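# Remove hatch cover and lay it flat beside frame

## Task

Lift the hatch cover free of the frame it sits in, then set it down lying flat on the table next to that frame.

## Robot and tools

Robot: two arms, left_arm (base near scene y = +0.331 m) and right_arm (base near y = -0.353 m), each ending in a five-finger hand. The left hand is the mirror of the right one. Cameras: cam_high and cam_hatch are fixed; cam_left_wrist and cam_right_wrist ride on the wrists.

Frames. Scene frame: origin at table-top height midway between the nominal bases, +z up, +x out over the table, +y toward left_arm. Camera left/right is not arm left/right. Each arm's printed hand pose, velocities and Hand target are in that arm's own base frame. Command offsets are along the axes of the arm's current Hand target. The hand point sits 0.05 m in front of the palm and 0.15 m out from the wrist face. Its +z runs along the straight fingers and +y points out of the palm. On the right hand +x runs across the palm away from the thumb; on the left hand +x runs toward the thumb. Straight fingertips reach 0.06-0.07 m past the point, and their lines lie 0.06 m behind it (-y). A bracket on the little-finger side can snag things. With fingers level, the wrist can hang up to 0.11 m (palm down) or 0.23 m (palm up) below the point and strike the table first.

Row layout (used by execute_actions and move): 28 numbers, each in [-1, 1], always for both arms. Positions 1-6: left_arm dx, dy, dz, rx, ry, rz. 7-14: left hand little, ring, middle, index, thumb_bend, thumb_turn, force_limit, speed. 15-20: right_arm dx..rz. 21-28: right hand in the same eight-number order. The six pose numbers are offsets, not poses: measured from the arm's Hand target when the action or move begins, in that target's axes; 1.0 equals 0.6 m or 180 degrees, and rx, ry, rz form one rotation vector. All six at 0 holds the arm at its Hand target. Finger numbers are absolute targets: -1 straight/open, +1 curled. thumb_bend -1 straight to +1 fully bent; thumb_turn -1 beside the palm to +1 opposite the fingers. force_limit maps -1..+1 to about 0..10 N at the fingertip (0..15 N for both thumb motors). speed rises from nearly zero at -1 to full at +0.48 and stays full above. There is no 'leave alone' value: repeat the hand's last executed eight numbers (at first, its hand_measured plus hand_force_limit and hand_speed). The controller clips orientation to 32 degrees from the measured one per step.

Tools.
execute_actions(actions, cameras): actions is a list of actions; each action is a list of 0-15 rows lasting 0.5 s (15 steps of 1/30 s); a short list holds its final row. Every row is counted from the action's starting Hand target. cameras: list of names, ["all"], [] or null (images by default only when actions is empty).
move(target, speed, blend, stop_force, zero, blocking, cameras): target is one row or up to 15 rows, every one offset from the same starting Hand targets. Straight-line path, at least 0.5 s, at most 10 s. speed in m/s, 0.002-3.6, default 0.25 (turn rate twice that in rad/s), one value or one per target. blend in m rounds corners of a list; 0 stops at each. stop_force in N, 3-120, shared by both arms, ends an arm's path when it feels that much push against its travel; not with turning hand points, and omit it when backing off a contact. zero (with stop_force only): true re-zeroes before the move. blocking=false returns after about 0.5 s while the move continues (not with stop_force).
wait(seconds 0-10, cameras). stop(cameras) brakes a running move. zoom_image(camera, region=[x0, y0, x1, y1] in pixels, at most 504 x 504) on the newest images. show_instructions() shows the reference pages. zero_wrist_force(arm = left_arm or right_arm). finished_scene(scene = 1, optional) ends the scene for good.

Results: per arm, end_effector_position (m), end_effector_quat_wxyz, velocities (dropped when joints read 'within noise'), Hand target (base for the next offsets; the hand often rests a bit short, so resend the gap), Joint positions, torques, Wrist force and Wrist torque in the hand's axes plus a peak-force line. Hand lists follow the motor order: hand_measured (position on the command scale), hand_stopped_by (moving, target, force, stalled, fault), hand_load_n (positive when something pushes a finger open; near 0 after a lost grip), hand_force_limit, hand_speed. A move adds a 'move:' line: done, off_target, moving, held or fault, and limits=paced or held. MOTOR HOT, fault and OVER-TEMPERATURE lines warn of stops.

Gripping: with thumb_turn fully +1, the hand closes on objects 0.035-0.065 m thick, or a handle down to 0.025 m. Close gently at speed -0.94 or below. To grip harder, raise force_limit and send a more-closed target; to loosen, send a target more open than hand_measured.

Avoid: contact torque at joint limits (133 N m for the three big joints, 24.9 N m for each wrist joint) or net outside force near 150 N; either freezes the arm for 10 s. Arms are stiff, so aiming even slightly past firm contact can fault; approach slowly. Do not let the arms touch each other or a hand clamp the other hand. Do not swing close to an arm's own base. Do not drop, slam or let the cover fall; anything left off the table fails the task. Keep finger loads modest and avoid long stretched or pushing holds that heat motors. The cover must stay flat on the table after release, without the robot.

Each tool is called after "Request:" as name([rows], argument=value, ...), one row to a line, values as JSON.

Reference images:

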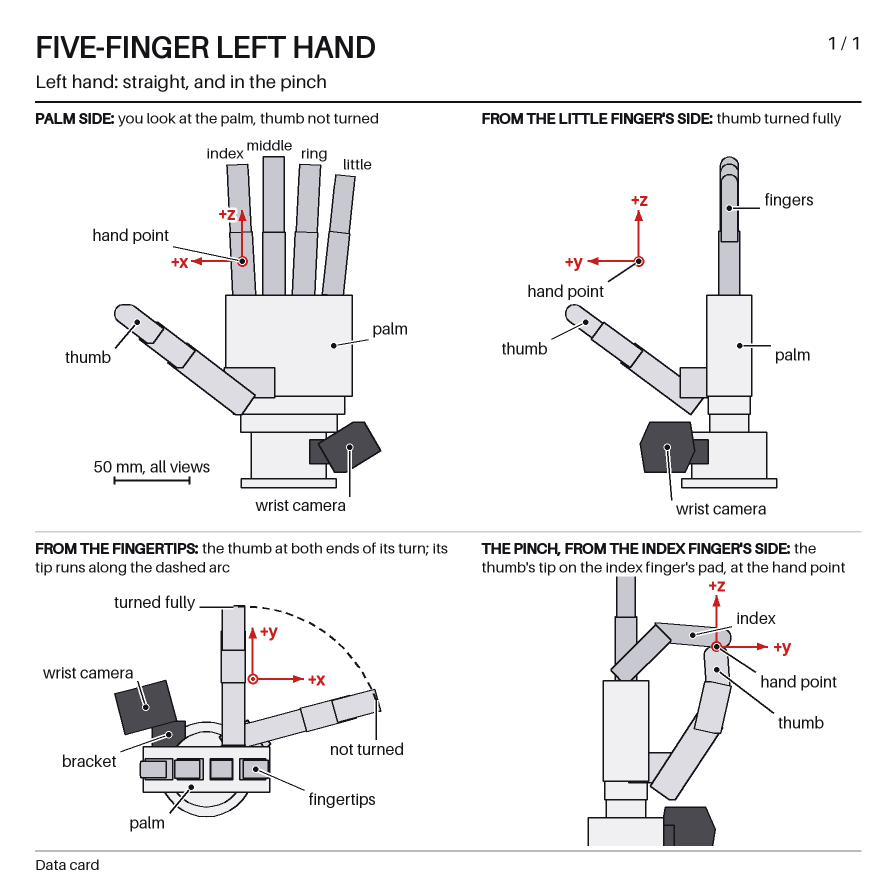

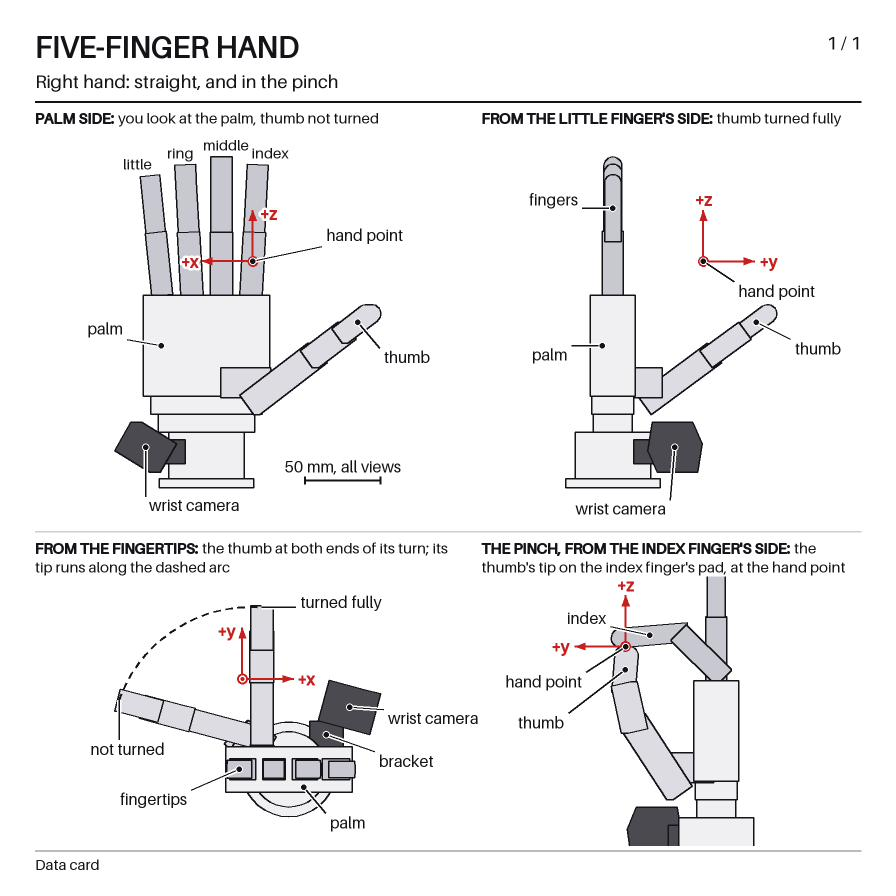

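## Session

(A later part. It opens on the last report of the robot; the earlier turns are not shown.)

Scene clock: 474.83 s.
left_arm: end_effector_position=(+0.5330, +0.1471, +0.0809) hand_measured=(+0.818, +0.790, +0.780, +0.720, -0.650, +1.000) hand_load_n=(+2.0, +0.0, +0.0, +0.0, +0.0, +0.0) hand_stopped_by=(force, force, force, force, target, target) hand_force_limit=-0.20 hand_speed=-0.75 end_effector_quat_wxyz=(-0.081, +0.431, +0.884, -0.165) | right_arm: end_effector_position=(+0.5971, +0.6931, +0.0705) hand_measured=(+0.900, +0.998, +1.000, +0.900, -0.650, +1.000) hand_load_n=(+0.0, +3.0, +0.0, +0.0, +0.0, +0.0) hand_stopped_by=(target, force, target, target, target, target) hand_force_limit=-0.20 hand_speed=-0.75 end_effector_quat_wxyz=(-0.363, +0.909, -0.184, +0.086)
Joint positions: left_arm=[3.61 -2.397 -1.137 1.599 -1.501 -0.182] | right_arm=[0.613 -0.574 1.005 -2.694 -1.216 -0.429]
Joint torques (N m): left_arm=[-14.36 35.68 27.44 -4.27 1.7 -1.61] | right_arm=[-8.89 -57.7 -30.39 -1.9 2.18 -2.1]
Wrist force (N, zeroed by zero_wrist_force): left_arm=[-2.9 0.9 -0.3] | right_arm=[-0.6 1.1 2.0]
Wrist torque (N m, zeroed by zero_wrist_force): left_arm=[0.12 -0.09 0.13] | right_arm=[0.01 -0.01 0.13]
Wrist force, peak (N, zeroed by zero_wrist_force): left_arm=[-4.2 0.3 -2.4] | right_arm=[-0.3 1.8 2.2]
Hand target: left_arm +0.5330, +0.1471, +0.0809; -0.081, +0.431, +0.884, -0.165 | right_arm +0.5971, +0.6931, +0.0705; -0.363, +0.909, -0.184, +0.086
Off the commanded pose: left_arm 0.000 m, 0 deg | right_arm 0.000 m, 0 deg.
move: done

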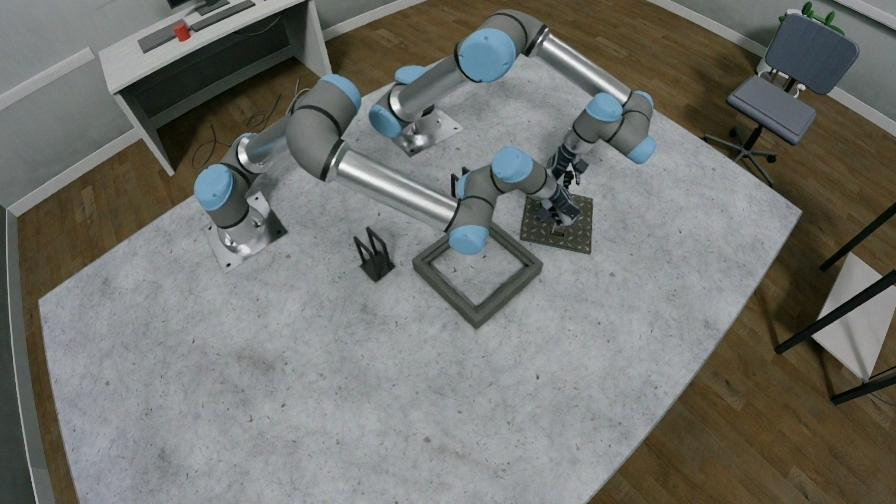

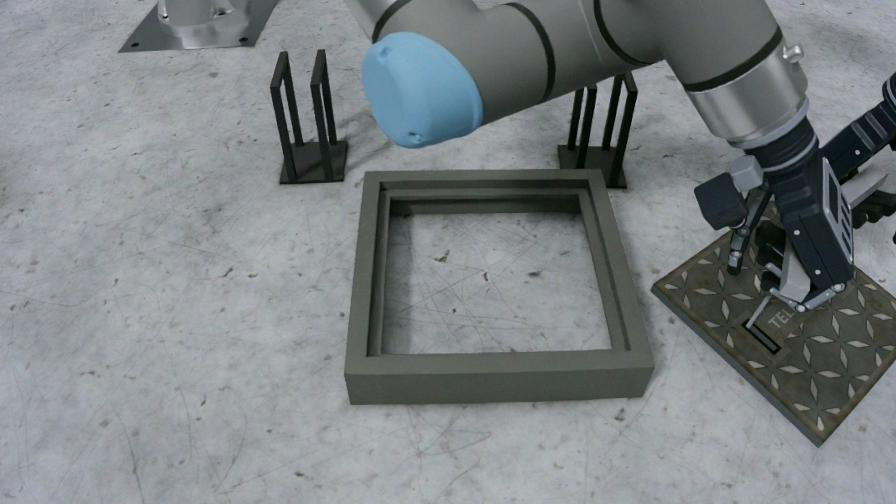

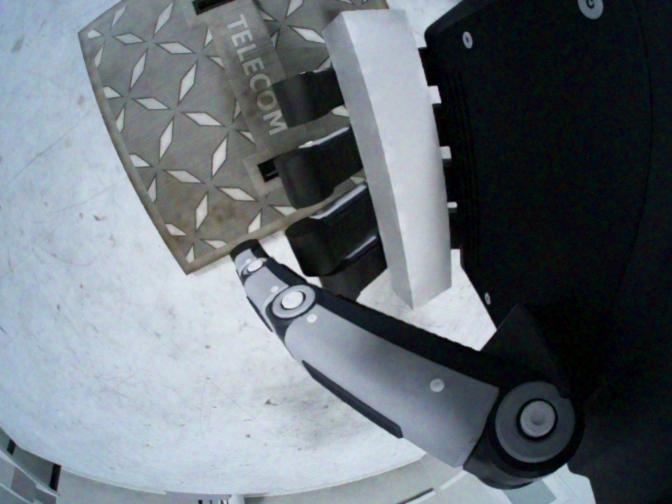

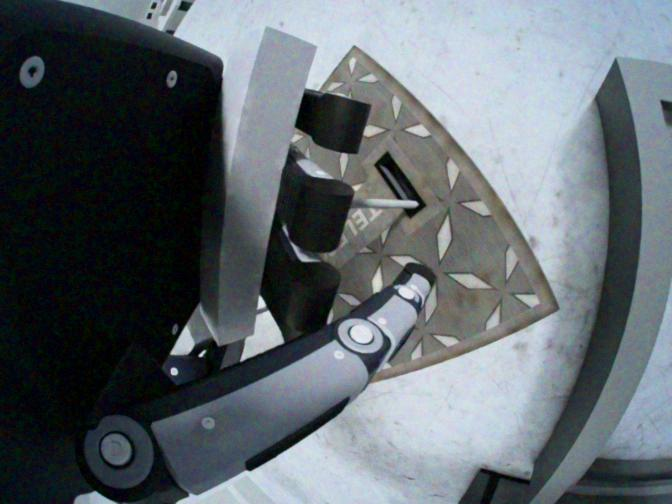

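Request:
move([
  [0,0,0,0,0,0,0.92,1,1,0.92,-0.65,1,-0.2,-0.75,0.0005,0.0065,-0.0062,0.0013,-0.0385,-0.0401,0.9,1,1,0.9,-0.65,1,-0.2,-0.75],
  [0,0,0,0,0,0,0.92,1,1,0.92,-0.65,1,-0.2,-0.75,0.0028,0.0128,-0.0123,0.0025,-0.0770,-0.0803,0.9,1,1,0.9,-0.65,1,-0.2,-0.75],
], speed=0.1, cameras=["cam_high","cam_hatch","cam_right_wrist"])

Request:
zoom_image(camera="cam_hatch", region=[640, 100, 896, 450])

Request:
zoom_image(camera="cam_high", region=[480, 120, 640, 270])

Scene clock: 477.50 s.
left_arm: end_effector_position=(+0.5330, +0.1471, +0.0809) hand_measured=(+0.818, +0.790, +0.780, +0.720, -0.650, +1.000) hand_load_n=(+2.0, +0.0, +0.0, +0.0, +0.0, +0.0) hand_stopped_by=(force, force, force, force, target, target) hand_force_limit=-0.20 hand_speed=-0.75 end_effector_quat_wxyz=(-0.081, +0.431, +0.884, -0.165) | right_arm: end_effector_position=(+0.5944, +0.6827, +0.0705) hand_measured=(+0.900, +0.998, +1.000, +0.900, -0.650, +1.000) hand_load_n=(+0.0, +3.5, +0.0, +0.0, +0.0, +0.0) hand_stopped_by=(target, force, target, target, target, target) hand_force_limit=-0.20 hand_speed=-0.75 end_effector_quat_wxyz=(-0.373, +0.927, -0.023, +0.022)
Joint positions: left_arm=[3.61 -2.397 -1.137 1.599 -1.501 -0.182] | right_arm=[0.571 -0.552 0.923 -2.47 -0.989 -0.789]
Joint torques (N m): left_arm=[-14.38 35.58 28.85 -4.15 1.45 -1.5] | right_arm=[-9.7 -59.09 -31.84 -1.85 2.71 -2.32]
Wrist force (N, zeroed by zero_wrist_force): left_arm=[-2.9 0.9 -0.6] | right_arm=[-0.7 1.7 2.3]
Wrist torque (N m, zeroed by zero_wrist_force): left_arm=[0.14 -0.09 0.14] | right_arm=[0.05 -0.06 0.17]
Wrist force, peak (N, zeroed by zero_wrist_force): left_arm=[-3.1 0.8 -0.4] | right_arm=[-0.6 1.9 2.7]
Hand target: left_arm +0.5330, +0.1471, +0.0809; -0.081, +0.431, +0.884, -0.165 | right_arm +0.5944, +0.6827, +0.0705; -0.373, +0.927, -0.023, +0.022
Off the commanded pose: left_arm 0.000 m, 0 deg | right_arm 0.000 m, 0 deg.
move: done
Images, in order (width x height): cam_high 896x504, cam_hatch 896x504, cam_right_wrist 672x504.

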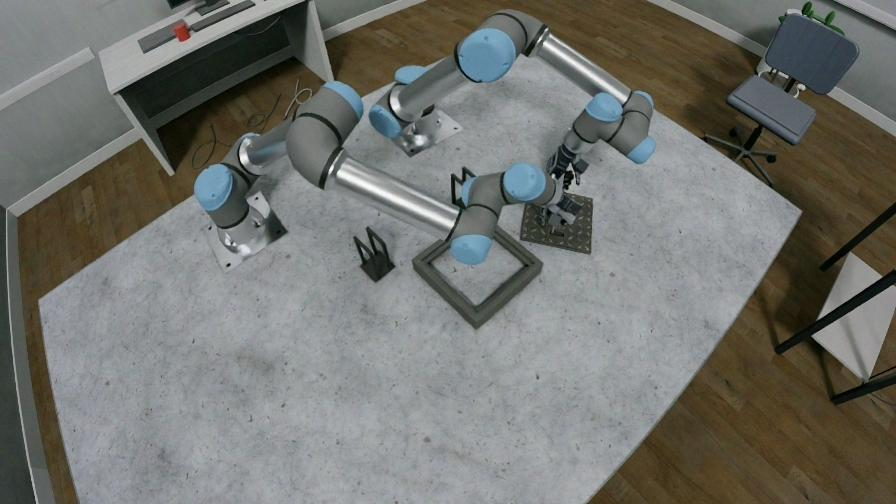

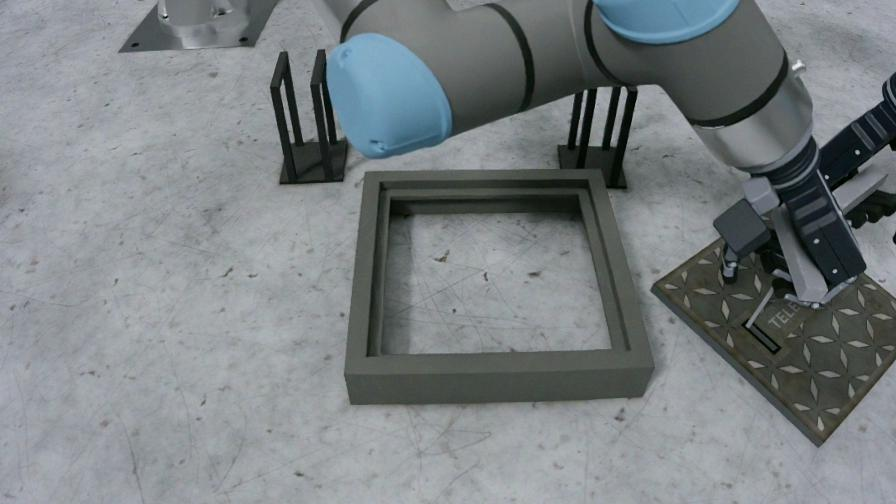

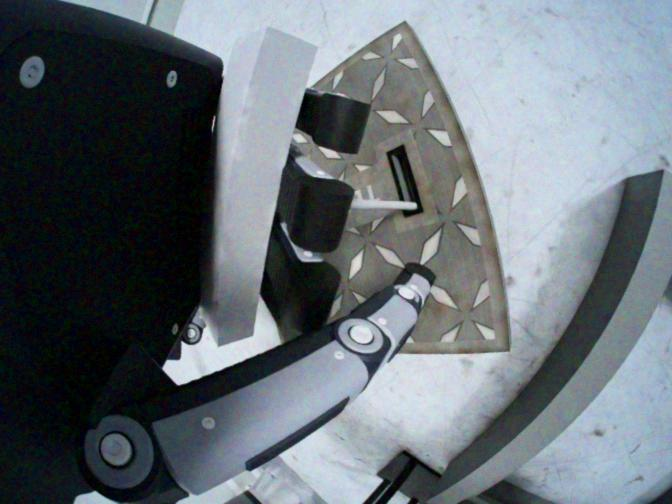

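Scaled by 1.440 from the camera's 896x504 image, which has a finer 1280x720 frame.

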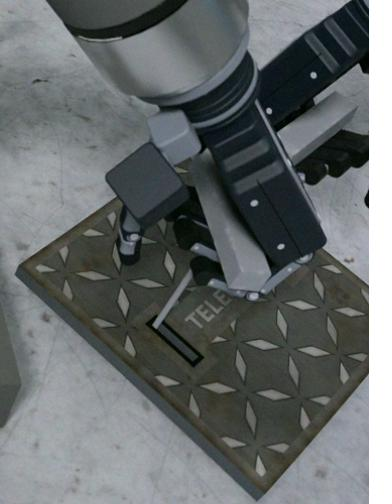

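Scaled by 3.150 from the camera's 896x504 image, which has a finer 1280x720 frame.

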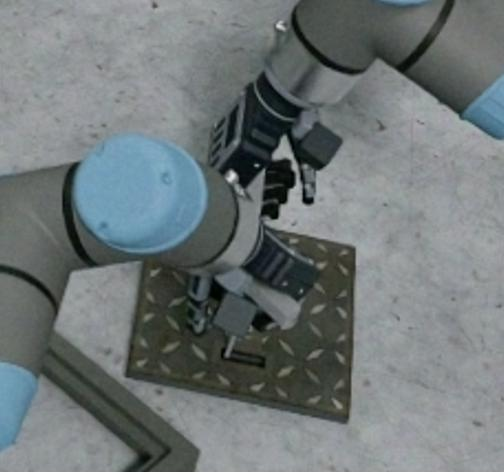

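Request:
move([
  [0,0,0,0,0,0,0.92,1,1,0.92,-0.65,1,-0.2,-0.75,0.0088,0.0027,-0.0022,0.0013,-0.0385,-0.0401,0.9,1,1,0.9,-0.65,1,-0.2,-0.75],
  [0,0,0,0,0,0,0.92,1,1,0.92,-0.65,1,-0.2,-0.75,0.0195,0.0051,-0.0044,0.0025,-0.0770,-0.0803,0.9,1,1,0.9,-0.65,1,-0.2,-0.75],
  [0,0,0,0,0,0,0.92,1,1,0.92,-0.65,1,-0.2,-0.75,0.0250,0.0135,-0.0121,0.0043,-0.1308,-0.1365,0.9,1,1,0.9,-0.65,1,-0.2,-0.75],
], speed=0.1, cameras=["cam_high","cam_hatch","cam_right_wrist"])

Request:
zoom_image(camera="cam_hatch", region=[640, 100, 896, 450])

Request:
zoom_image(camera="cam_right_wrist", region=[300, 60, 500, 360])

Scene clock: 490.03 s.
left_arm: end_effector_position=(+0.5330, +0.1471, +0.0809) hand_measured=(+0.818, +0.790, +0.780, +0.720, -0.650, +1.000) hand_load_n=(+1.5, +0.0, +0.5, +0.5, +0.0, +0.0) hand_stopped_by=(force, force, force, force, target, target) hand_force_limit=-0.20 hand_speed=-0.75 end_effector_quat_wxyz=(-0.081, +0.431, +0.884, -0.165) | right_arm: end_effector_position=(+0.6088, +0.6709, +0.0705) hand_measured=(+0.900, +0.998, +1.000, +0.900, -0.650, +1.000) hand_load_n=(+0.0, +4.0, +0.0, +0.0, +0.0, +0.0) hand_stopped_by=(target, force, target, target, target, target) hand_force_limit=-0.20 hand_speed=-0.75 end_effector_quat_wxyz=(-0.363, +0.894, +0.249, -0.088)
Joint positions: left_arm=[3.61 -2.397 -1.137 1.599 -1.501 -0.182] | right_arm=[0.539 -0.342 0.378 -1.634 -0.806 -1.565]
Joint torques (N m): left_arm=[-13.74 37.19 27.86 -3.91 1.61 -1.51] | right_arm=[7.51 -64.78 -32.37 -1.49 0.39 -2.07]
Wrist force (N, zeroed by zero_wrist_force): left_arm=[-2.6 0.6 -0.5] | right_arm=[0.1 2.6 3.1]
Wrist torque (N m, zeroed by zero_wrist_force): left_arm=[0.11 -0.09 0.15] | right_arm=[0.10 -0.14 0.25]
Wrist force, peak (N, zeroed by zero_wrist_force): left_arm=[-3.1 1.0 -0.7] | right_arm=[0.2 3.4 3.9]
Hand target: left_arm +0.5330, +0.1471, +0.0809; -0.081, +0.431, +0.884, -0.165 | right_arm +0.6088, +0.6710, +0.0705; -0.362, +0.894, +0.250, -0.088
Off the commanded pose: left_arm 0.000 m, 0 deg | right_arm 0.000 m, 0 deg.
move: done
Images, in order (width x height): cam_high 896x504, cam_hatch 896x504, cam_right_wrist 672x504.

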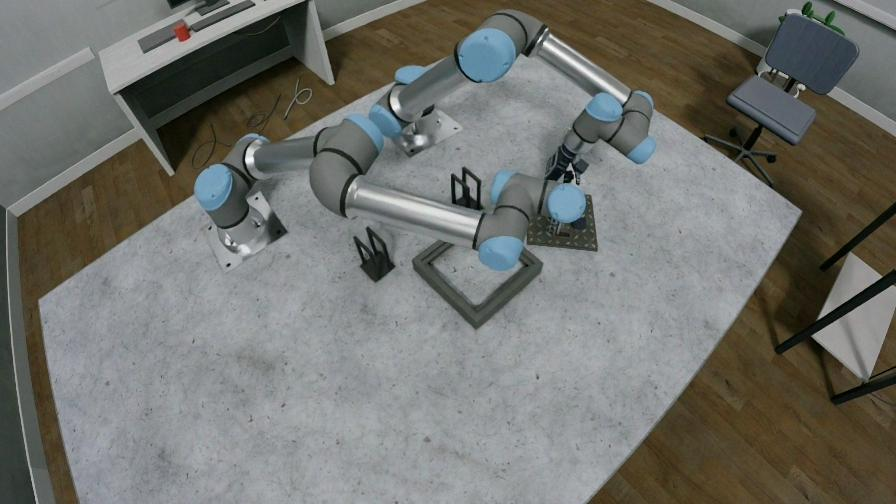

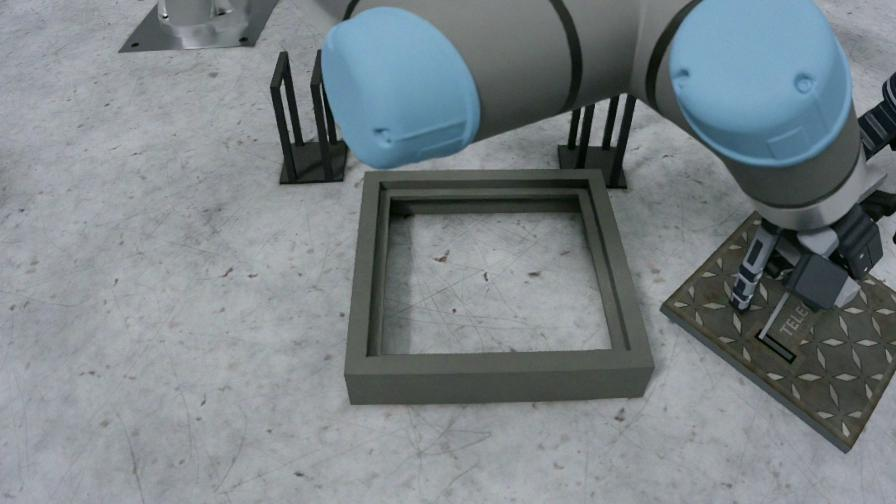

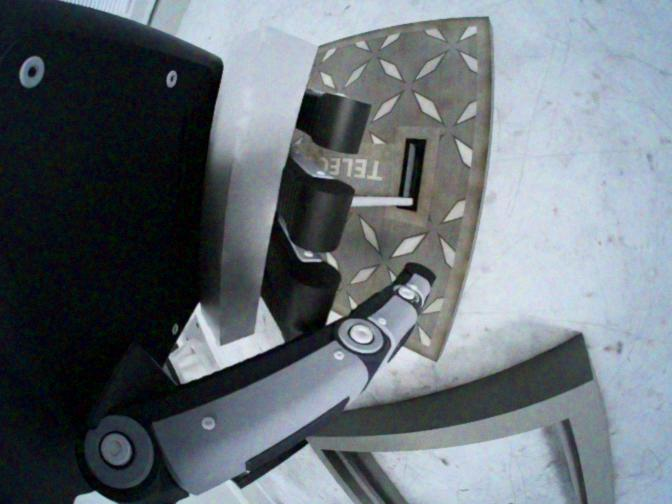

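Scaled by 1.440 from the camera's 896x504 image, which has a finer 1280x720 frame.

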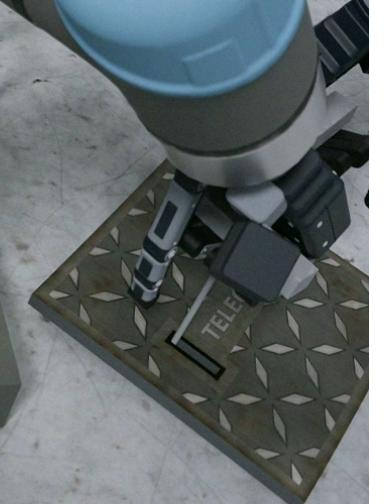

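Scaled by 1.680 from the camera's 672x504 image, which has a finer 960x720 frame.

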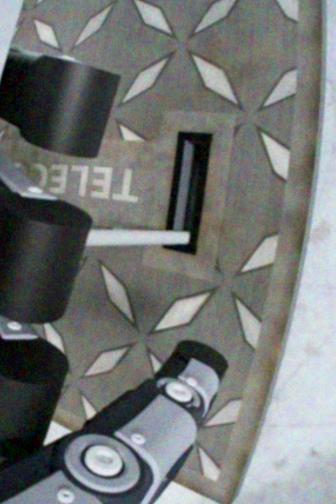

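Request:
move([
  [0,0,0,0,0,0,0.92,1,1,0.92,-0.65,1,-0.2,-0.75,0,0.0017,0.0018,0,0,0,0.9,1,1,0.9,-0.65,1,-0.2,-0.75],
  [0,0,0,0,0,0,0.92,1,1,0.92,-0.65,1,-0.2,-0.75,0.0216,0.0006,0.0028,0,0,0,0.9,1,1,0.9,-0.65,1,-0.2,-0.75],
], speed=0.04, cameras=["cam_high","cam_hatch","cam_right_wrist","cam_left_wrist"])

Request:
zoom_image(camera="cam_hatch", region=[640, 100, 896, 450])

Request:
zoom_image(camera="cam_right_wrist", region=[300, 60, 500, 360])

Scene clock: 492.00 s.
left_arm: end_effector_position=(+0.5330, +0.1471, +0.0809) hand_measured=(+0.818, +0.790, +0.780, +0.720, -0.650, +1.000) hand_load_n=(+0.5, +0.0, +0.0, +0.0, +0.0, +0.0) hand_stopped_by=(force, force, force, force, target, target) hand_force_limit=-0.20 hand_speed=-0.75 end_effector_quat_wxyz=(-0.081, +0.431, +0.884, -0.165) | right_arm: end_effector_position=(+0.6193, +0.6783, +0.0693) hand_measured=(+0.900, +0.998, +1.000, +0.900, -0.650, +1.000) hand_load_n=(+0.0, +4.0, +0.0, +0.0, +0.0, +0.0) hand_stopped_by=(target, force, target, target, target, target) hand_force_limit=-0.20 hand_speed=-0.75 end_effector_quat_wxyz=(-0.363, +0.894, +0.249, -0.088)
Joint positions: left_arm=[3.61 -2.397 -1.137 1.599 -1.501 -0.182] | right_arm=[0.54 -0.226 0.145 -1.519 -0.806 -1.563]
Joint torques (N m): left_arm=[-12.53 36.53 27.86 -3.68 1.2 -1.6] | right_arm=[8.32 -65.46 -33.04 -1.71 0.13 -2.03]
Wrist force (N, zeroed by zero_wrist_force): left_arm=[-3.2 -0.2 -2.1] | right_arm=[-0.9 2.0 2.7]
Wrist torque (N m, zeroed by zero_wrist_force): left_arm=[0.07 -0.20 0.18] | right_arm=[0.05 -0.10 0.18]
Wrist force, peak (N, zeroed by zero_wrist_force): left_arm=[-3.6 -0.2 -2.1] | right_arm=[0.0 2.8 3.3]
Hand target: left_arm +0.5330, +0.1471, +0.0809; -0.081, +0.431, +0.884, -0.165 | right_arm +0.6195, +0.6784, +0.0693; -0.362, +0.894, +0.250, -0.088
Off the commanded pose: left_arm 0.000 m, 0 deg | right_arm 0.000 m, 0 deg.
move: done

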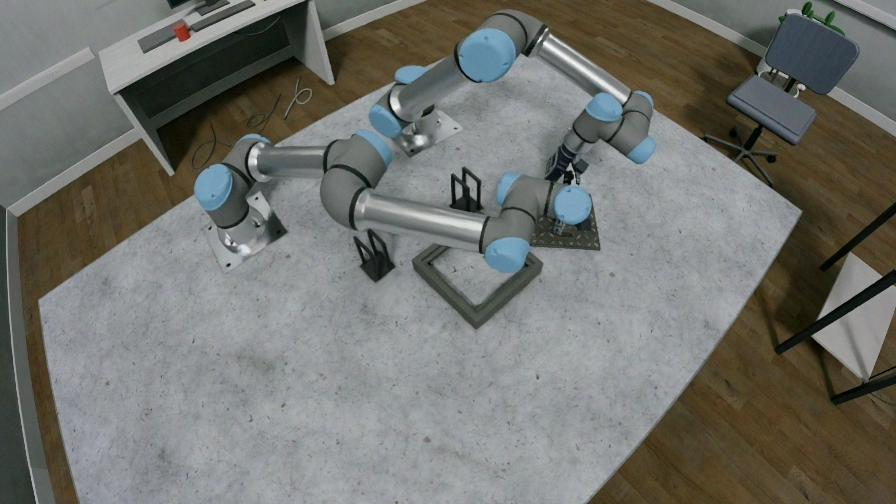

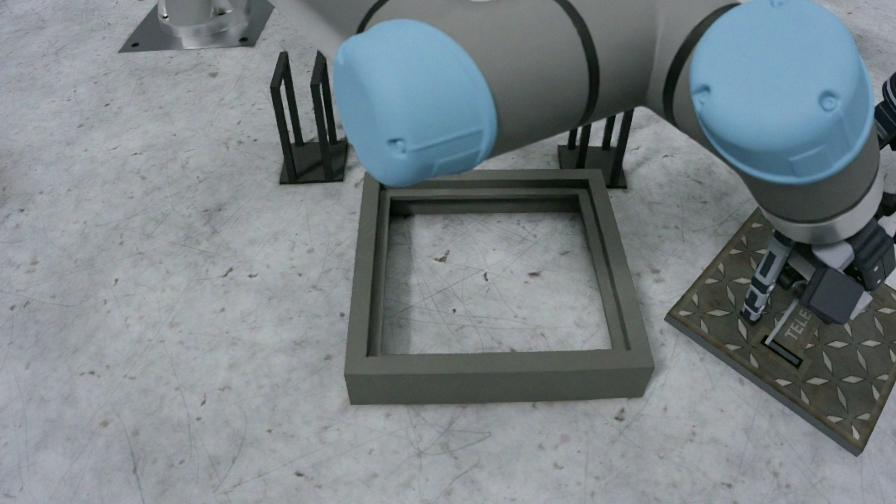

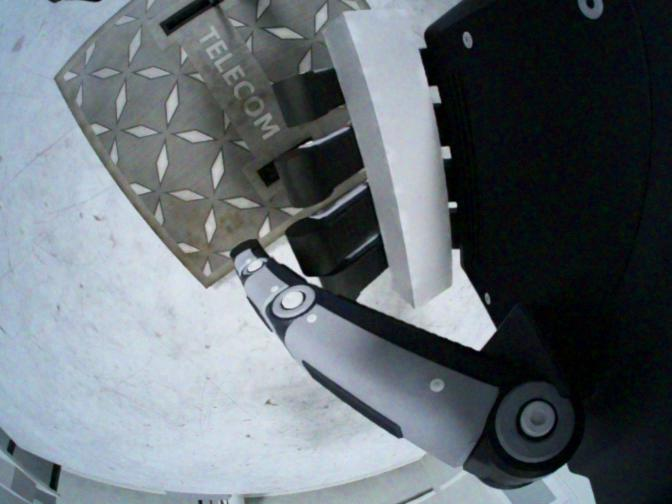

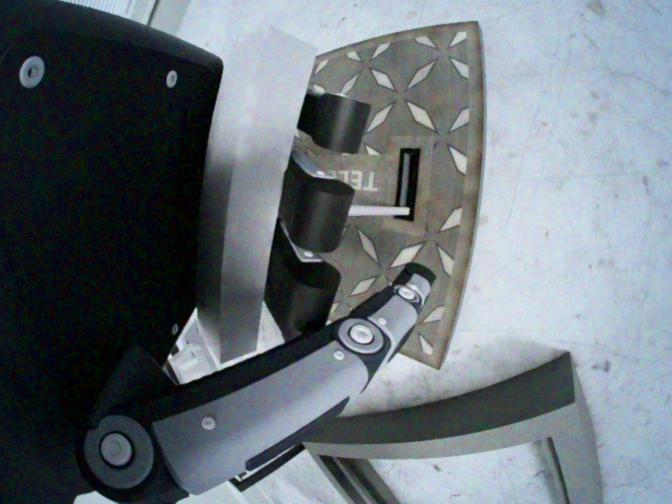

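Scaled by 1.440 from the camera's 896x504 image, which has a finer 1280x720 frame.

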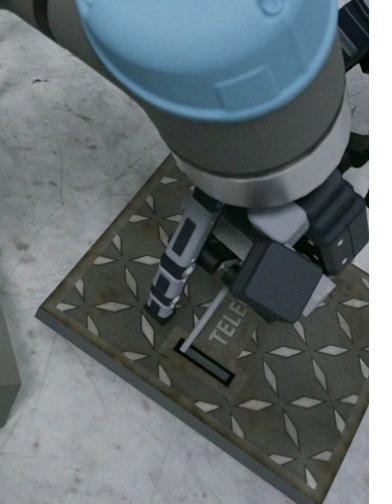

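Scaled by 1.680 from the camera's 672x504 image, which has a finer 960x720 frame.

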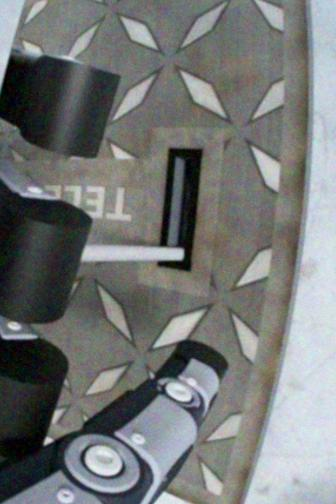

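Request:
move(target=[0,0,0,0,0,0,0.92,1,1,0.92,-0.65,1,-0.2,-0.75,0,0.0035,0.0036,0,0,0,0.9,1,1,0.9,-0.65,1,-0.2,-0.75], speed=0.01, stop_force=4)

Scene clock: 495.60 s.
left_arm: end_effector_position=(+0.5330, +0.1471, +0.0809) hand_measured=(+0.818, +0.790, +0.780, +0.720, -0.650, +1.000) hand_load_n=(+0.5, +0.0, +0.0, +0.0, +0.0, +0.0) hand_stopped_by=(force, force, force, force, target, target) hand_force_limit=-0.20 hand_speed=-0.75 end_effector_quat_wxyz=(-0.081, +0.431, +0.884, -0.165) | right_arm: end_effector_position=(+0.6194, +0.6783, +0.0688) hand_measured=(+0.900, +0.998, +1.000, +0.900, -0.650, +1.000) hand_load_n=(+0.0, +1.0, +0.0, +0.0, +0.0, +0.5) hand_stopped_by=(target, force, target, target, target, target) hand_force_limit=-0.20 hand_speed=-0.75 end_effector_quat_wxyz=(-0.363, +0.894, +0.249, -0.088)
Joint positions: left_arm=[3.61 -2.397 -1.137 1.599 -1.501 -0.182] | right_arm=[0.54 -0.225 0.145 -1.519 -0.806 -1.564]
Joint torques (N m): left_arm=[-11.23 36.7 27.31 -3.21 -0.66 -1.63] | right_arm=[8.67 -76.69 -17.37 -0.99 0.34 0.24]
Wrist force (N, zeroed by zero_wrist_force): left_arm=[-2.9 -0.1 -2.3] | right_arm=[-0.5 -0.4 0.1]
Wrist torque (N m, zeroed by zero_wrist_force): left_arm=[0.10 -0.25 0.20] | right_arm=[0.02 0.00 0.08]
Wrist force, peak (N, zeroed by zero_wrist_force): left_arm=[-3.6 0.0 -2.6] | right_arm=[-0.9 2.3 2.9]
Hand target: left_arm +0.5330, +0.1471, +0.0809; -0.081, +0.431, +0.884, -0.165 | right_arm +0.6194, +0.6783, +0.0688; -0.363, +0.894, +0.249, -0.088 (not the last commanded pose)
Off the commanded pose: left_arm 0.000 m, 0 deg | right_arm 0.002 m, 0 deg.
move: contact (right_arm)

Request:
move(target=[0.0045,-0.0465,0.0181,0,0,0,0.92,1,1,0.92,-0.65,1,-0.2,-0.75,-0.0499,0.0033,-0.0016,0,0,0,0.9,1,1,0.9,-0.65,1,-0.2,-0.75], speed=0.05, cameras=["cam_high","cam_hatch","cam_right_wrist","cam_left_wrist"])

Request:
zoom_image(camera="cam_right_wrist", region=[300, 60, 500, 360])

Scene clock: 497.03 s.
left_arm: end_effector_position=(+0.5077, +0.1308, +0.0809) hand_measured=(+0.818, +0.790, +0.780, +0.720, -0.650, +1.000) hand_load_n=(+0.5, +0.0, +2.0, +0.5, -0.5, +0.0) hand_stopped_by=(force, force, force, force, target, target) hand_force_limit=-0.20 hand_speed=-0.75 end_effector_quat_wxyz=(-0.081, +0.431, +0.884, -0.165) | right_arm: end_effector_position=(+0.5947, +0.6612, +0.0674) hand_measured=(+0.900, +0.998, +1.000, +0.900, -0.650, +1.000) hand_load_n=(+0.0, -0.5, +0.0, +0.0, +0.0, +0.0) hand_stopped_by=(target, force, target, target, target, target) hand_force_limit=-0.20 hand_speed=-0.75 end_effector_quat_wxyz=(-0.363, +0.894, +0.249, -0.088)
Joint positions: left_arm=[3.605 -2.33 -1.261 1.656 -1.499 -0.188] | right_arm=[0.538 -0.43 0.563 -1.73 -0.806 -1.567]
Joint torques (N m): left_arm=[-13.84 61.83 8.16 -1.31 1.45 -1.66] | right_arm=[-8.54 -71.45 -13.81 -3.79 2.65 2.15]
Wrist force (N, zeroed by zero_wrist_force): left_arm=[-2.7 2.7 1.0] | right_arm=[2.0 -2.2 -1.8]
Wrist torque (N m, zeroed by zero_wrist_force): left_arm=[0.19 -0.15 0.13] | right_arm=[-0.05 0.03 -0.04]
Wrist force, peak (N, zeroed by zero_wrist_force): left_arm=[-3.1 3.5 2.3] | right_arm=[0.8 2.7 3.8]
Hand target: left_arm +0.5077, +0.1308, +0.0809; -0.081, +0.431, +0.884, -0.165 | right_arm +0.5947, +0.6612, +0.0674; -0.363, +0.894, +0.249, -0.088
Off the commanded pose: left_arm 0.000 m, 0 deg | right_arm 0.000 m, 0 deg.
move: done

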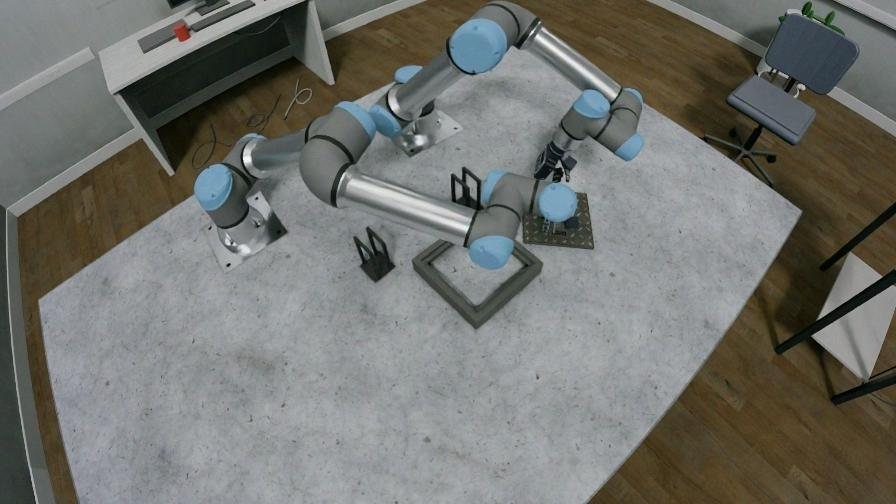

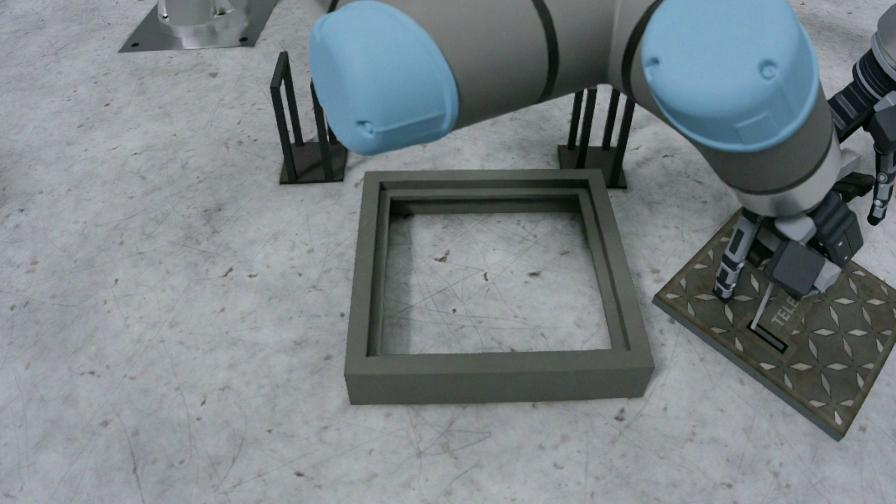

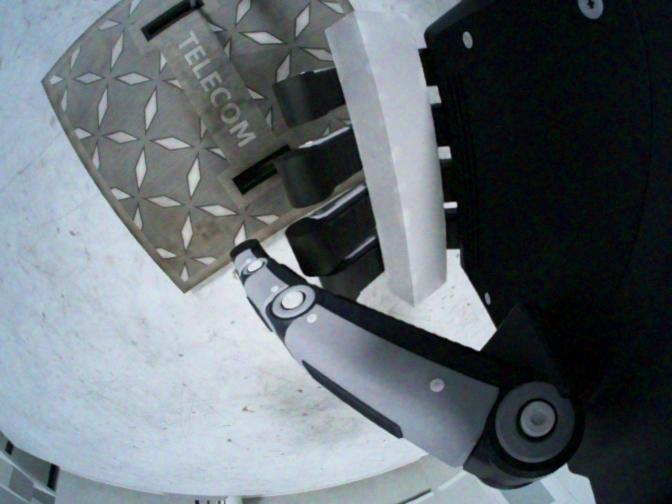

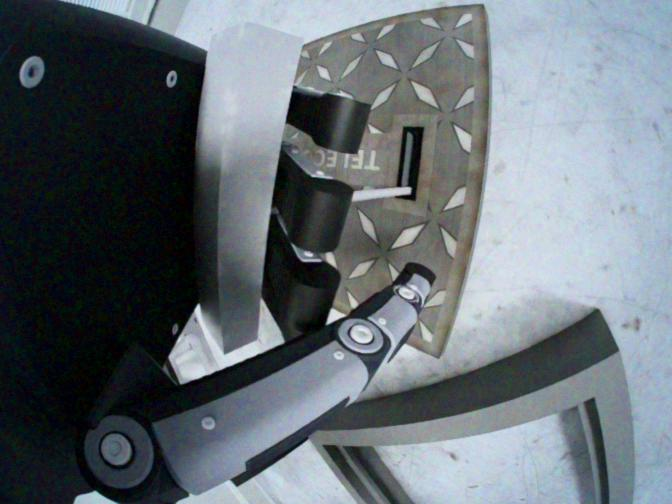

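Scaled by 1.680 from the camera's 672x504 image, which has a finer 960x720 frame.

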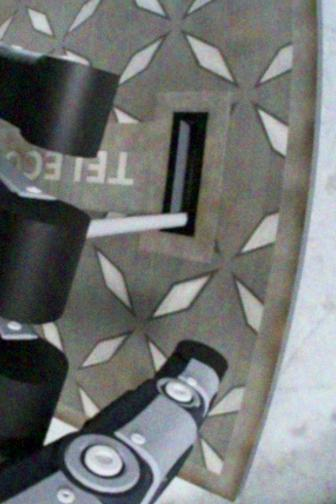

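Request:
zoom_image(camera="cam_hatch", region=[720, 270, 820, 370])

Request:
zoom_image(camera="cam_right_wrist", region=[360, 100, 460, 220])

Scaled by 5.040 from the camera's 896x504 image, which has a finer 1280x720 frame.

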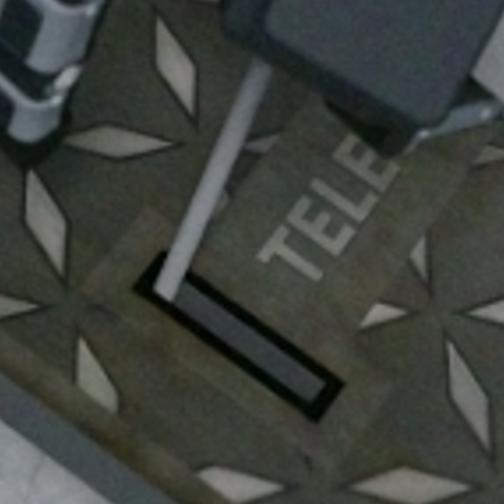

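Scaled by 4.200 from the camera's 672x504 image, which has a finer 960x720 frame.

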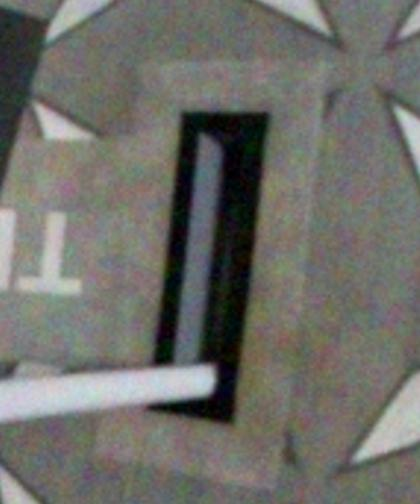

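Request:
move(target=[0,0,0,0,0,0,0.92,1,1,0.92,-0.65,1,-0.2,-0.75,0.0216,-0.0011,0.0010,0,0,0,0.9,1,1,0.9,-0.65,1,-0.2,-0.75], speed=0.04, cameras=["cam_high","cam_hatch","cam_right_wrist"])

Request:
zoom_image(camera="cam_right_wrist", region=[360, 100, 460, 220])

Request:
zoom_image(camera="cam_hatch", region=[720, 270, 820, 370])

Scene clock: 498.70 s.
left_arm: end_effector_position=(+0.5077, +0.1308, +0.0809) hand_measured=(+0.818, +0.790, +0.780, +0.720, -0.650, +1.000) hand_load_n=(+1.0, +0.5, +2.0, +0.5, +0.0, +0.0) hand_stopped_by=(force, force, force, force, target, target) hand_force_limit=-0.20 hand_speed=-0.75 end_effector_quat_wxyz=(-0.081, +0.431, +0.884, -0.165) | right_arm: end_effector_position=(+0.6054, +0.6686, +0.0677) hand_measured=(+0.900, +0.998, +1.000, +0.900, -0.650, +1.000) hand_load_n=(+0.0, +0.0, +0.5, +0.0, +0.0, +0.0) hand_stopped_by=(target, force, target, target, target, target) hand_force_limit=-0.20 hand_speed=-0.75 end_effector_quat_wxyz=(-0.363, +0.894, +0.249, -0.088)
Joint positions: left_arm=[3.605 -2.33 -1.261 1.656 -1.499 -0.188] | right_arm=[0.539 -0.367 0.435 -1.667 -0.806 -1.565]
Joint torques (N m): left_arm=[-13.52 60.8 6.87 -1.94 1.19 -1.45] | right_arm=[9 -60.52 -30.34 -0.73 0.09 -2.01]
Wrist force (N, zeroed by zero_wrist_force): left_arm=[-3.3 2.6 1.6] | right_arm=[0.1 -1.5 -1.3]
Wrist torque (N m, zeroed by zero_wrist_force): left_arm=[0.14 -0.09 0.10] | right_arm=[0.00 0.03 0.04]
Wrist force, peak (N, zeroed by zero_wrist_force): left_arm=[-3.7 2.6 1.5] | right_arm=[2.3 -2.0 -1.5]
Hand target: left_arm +0.5077, +0.1308, +0.0809; -0.081, +0.431, +0.884, -0.165 | right_arm +0.6054, +0.6686, +0.0677; -0.363, +0.894, +0.249, -0.088
Off the commanded pose: left_arm 0.000 m, 0 deg | right_arm 0.000 m, 0 deg.
move: done
Images, in order (width x height): cam_high 896x504, cam_hatch 896x504, cam_right_wrist 672x504.

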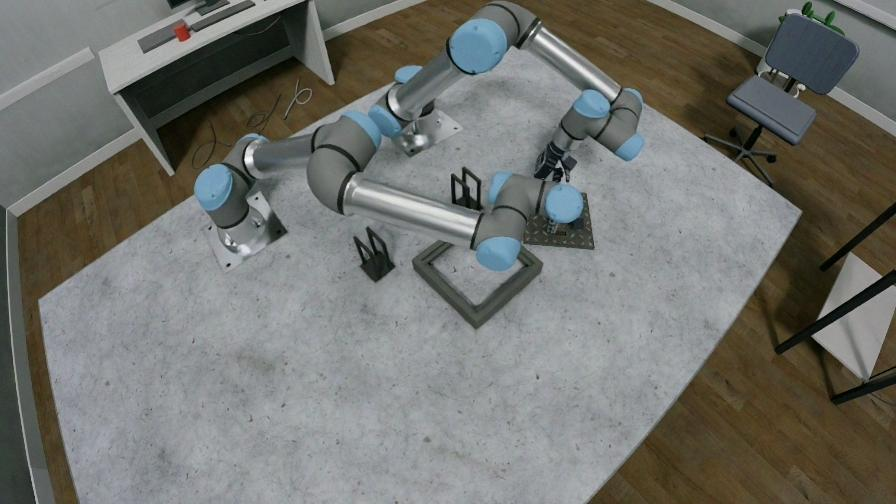

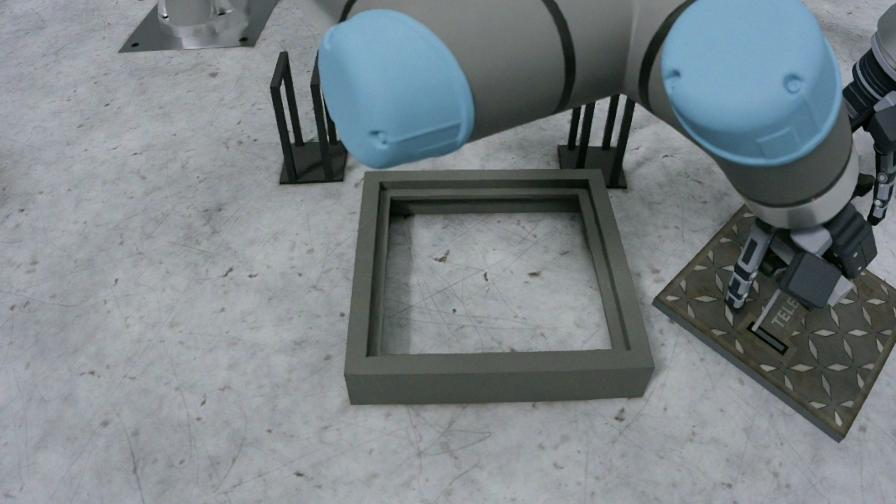

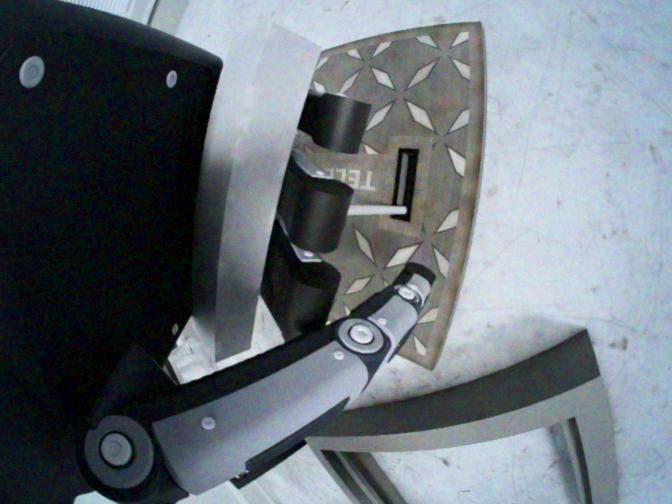

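Scaled by 4.200 from the camera's 672x504 image, which has a finer 960x720 frame.

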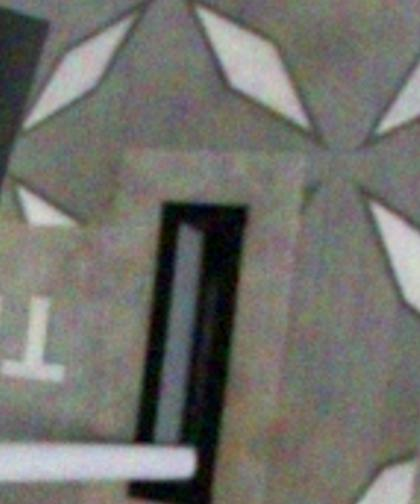

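Scaled by 5.040 from the camera's 896x504 image, which has a finer 1280x720 frame.

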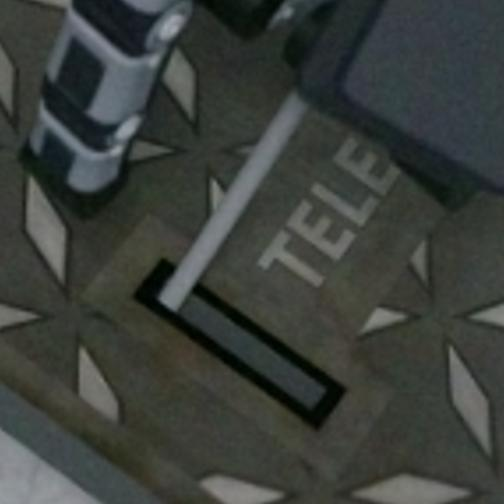

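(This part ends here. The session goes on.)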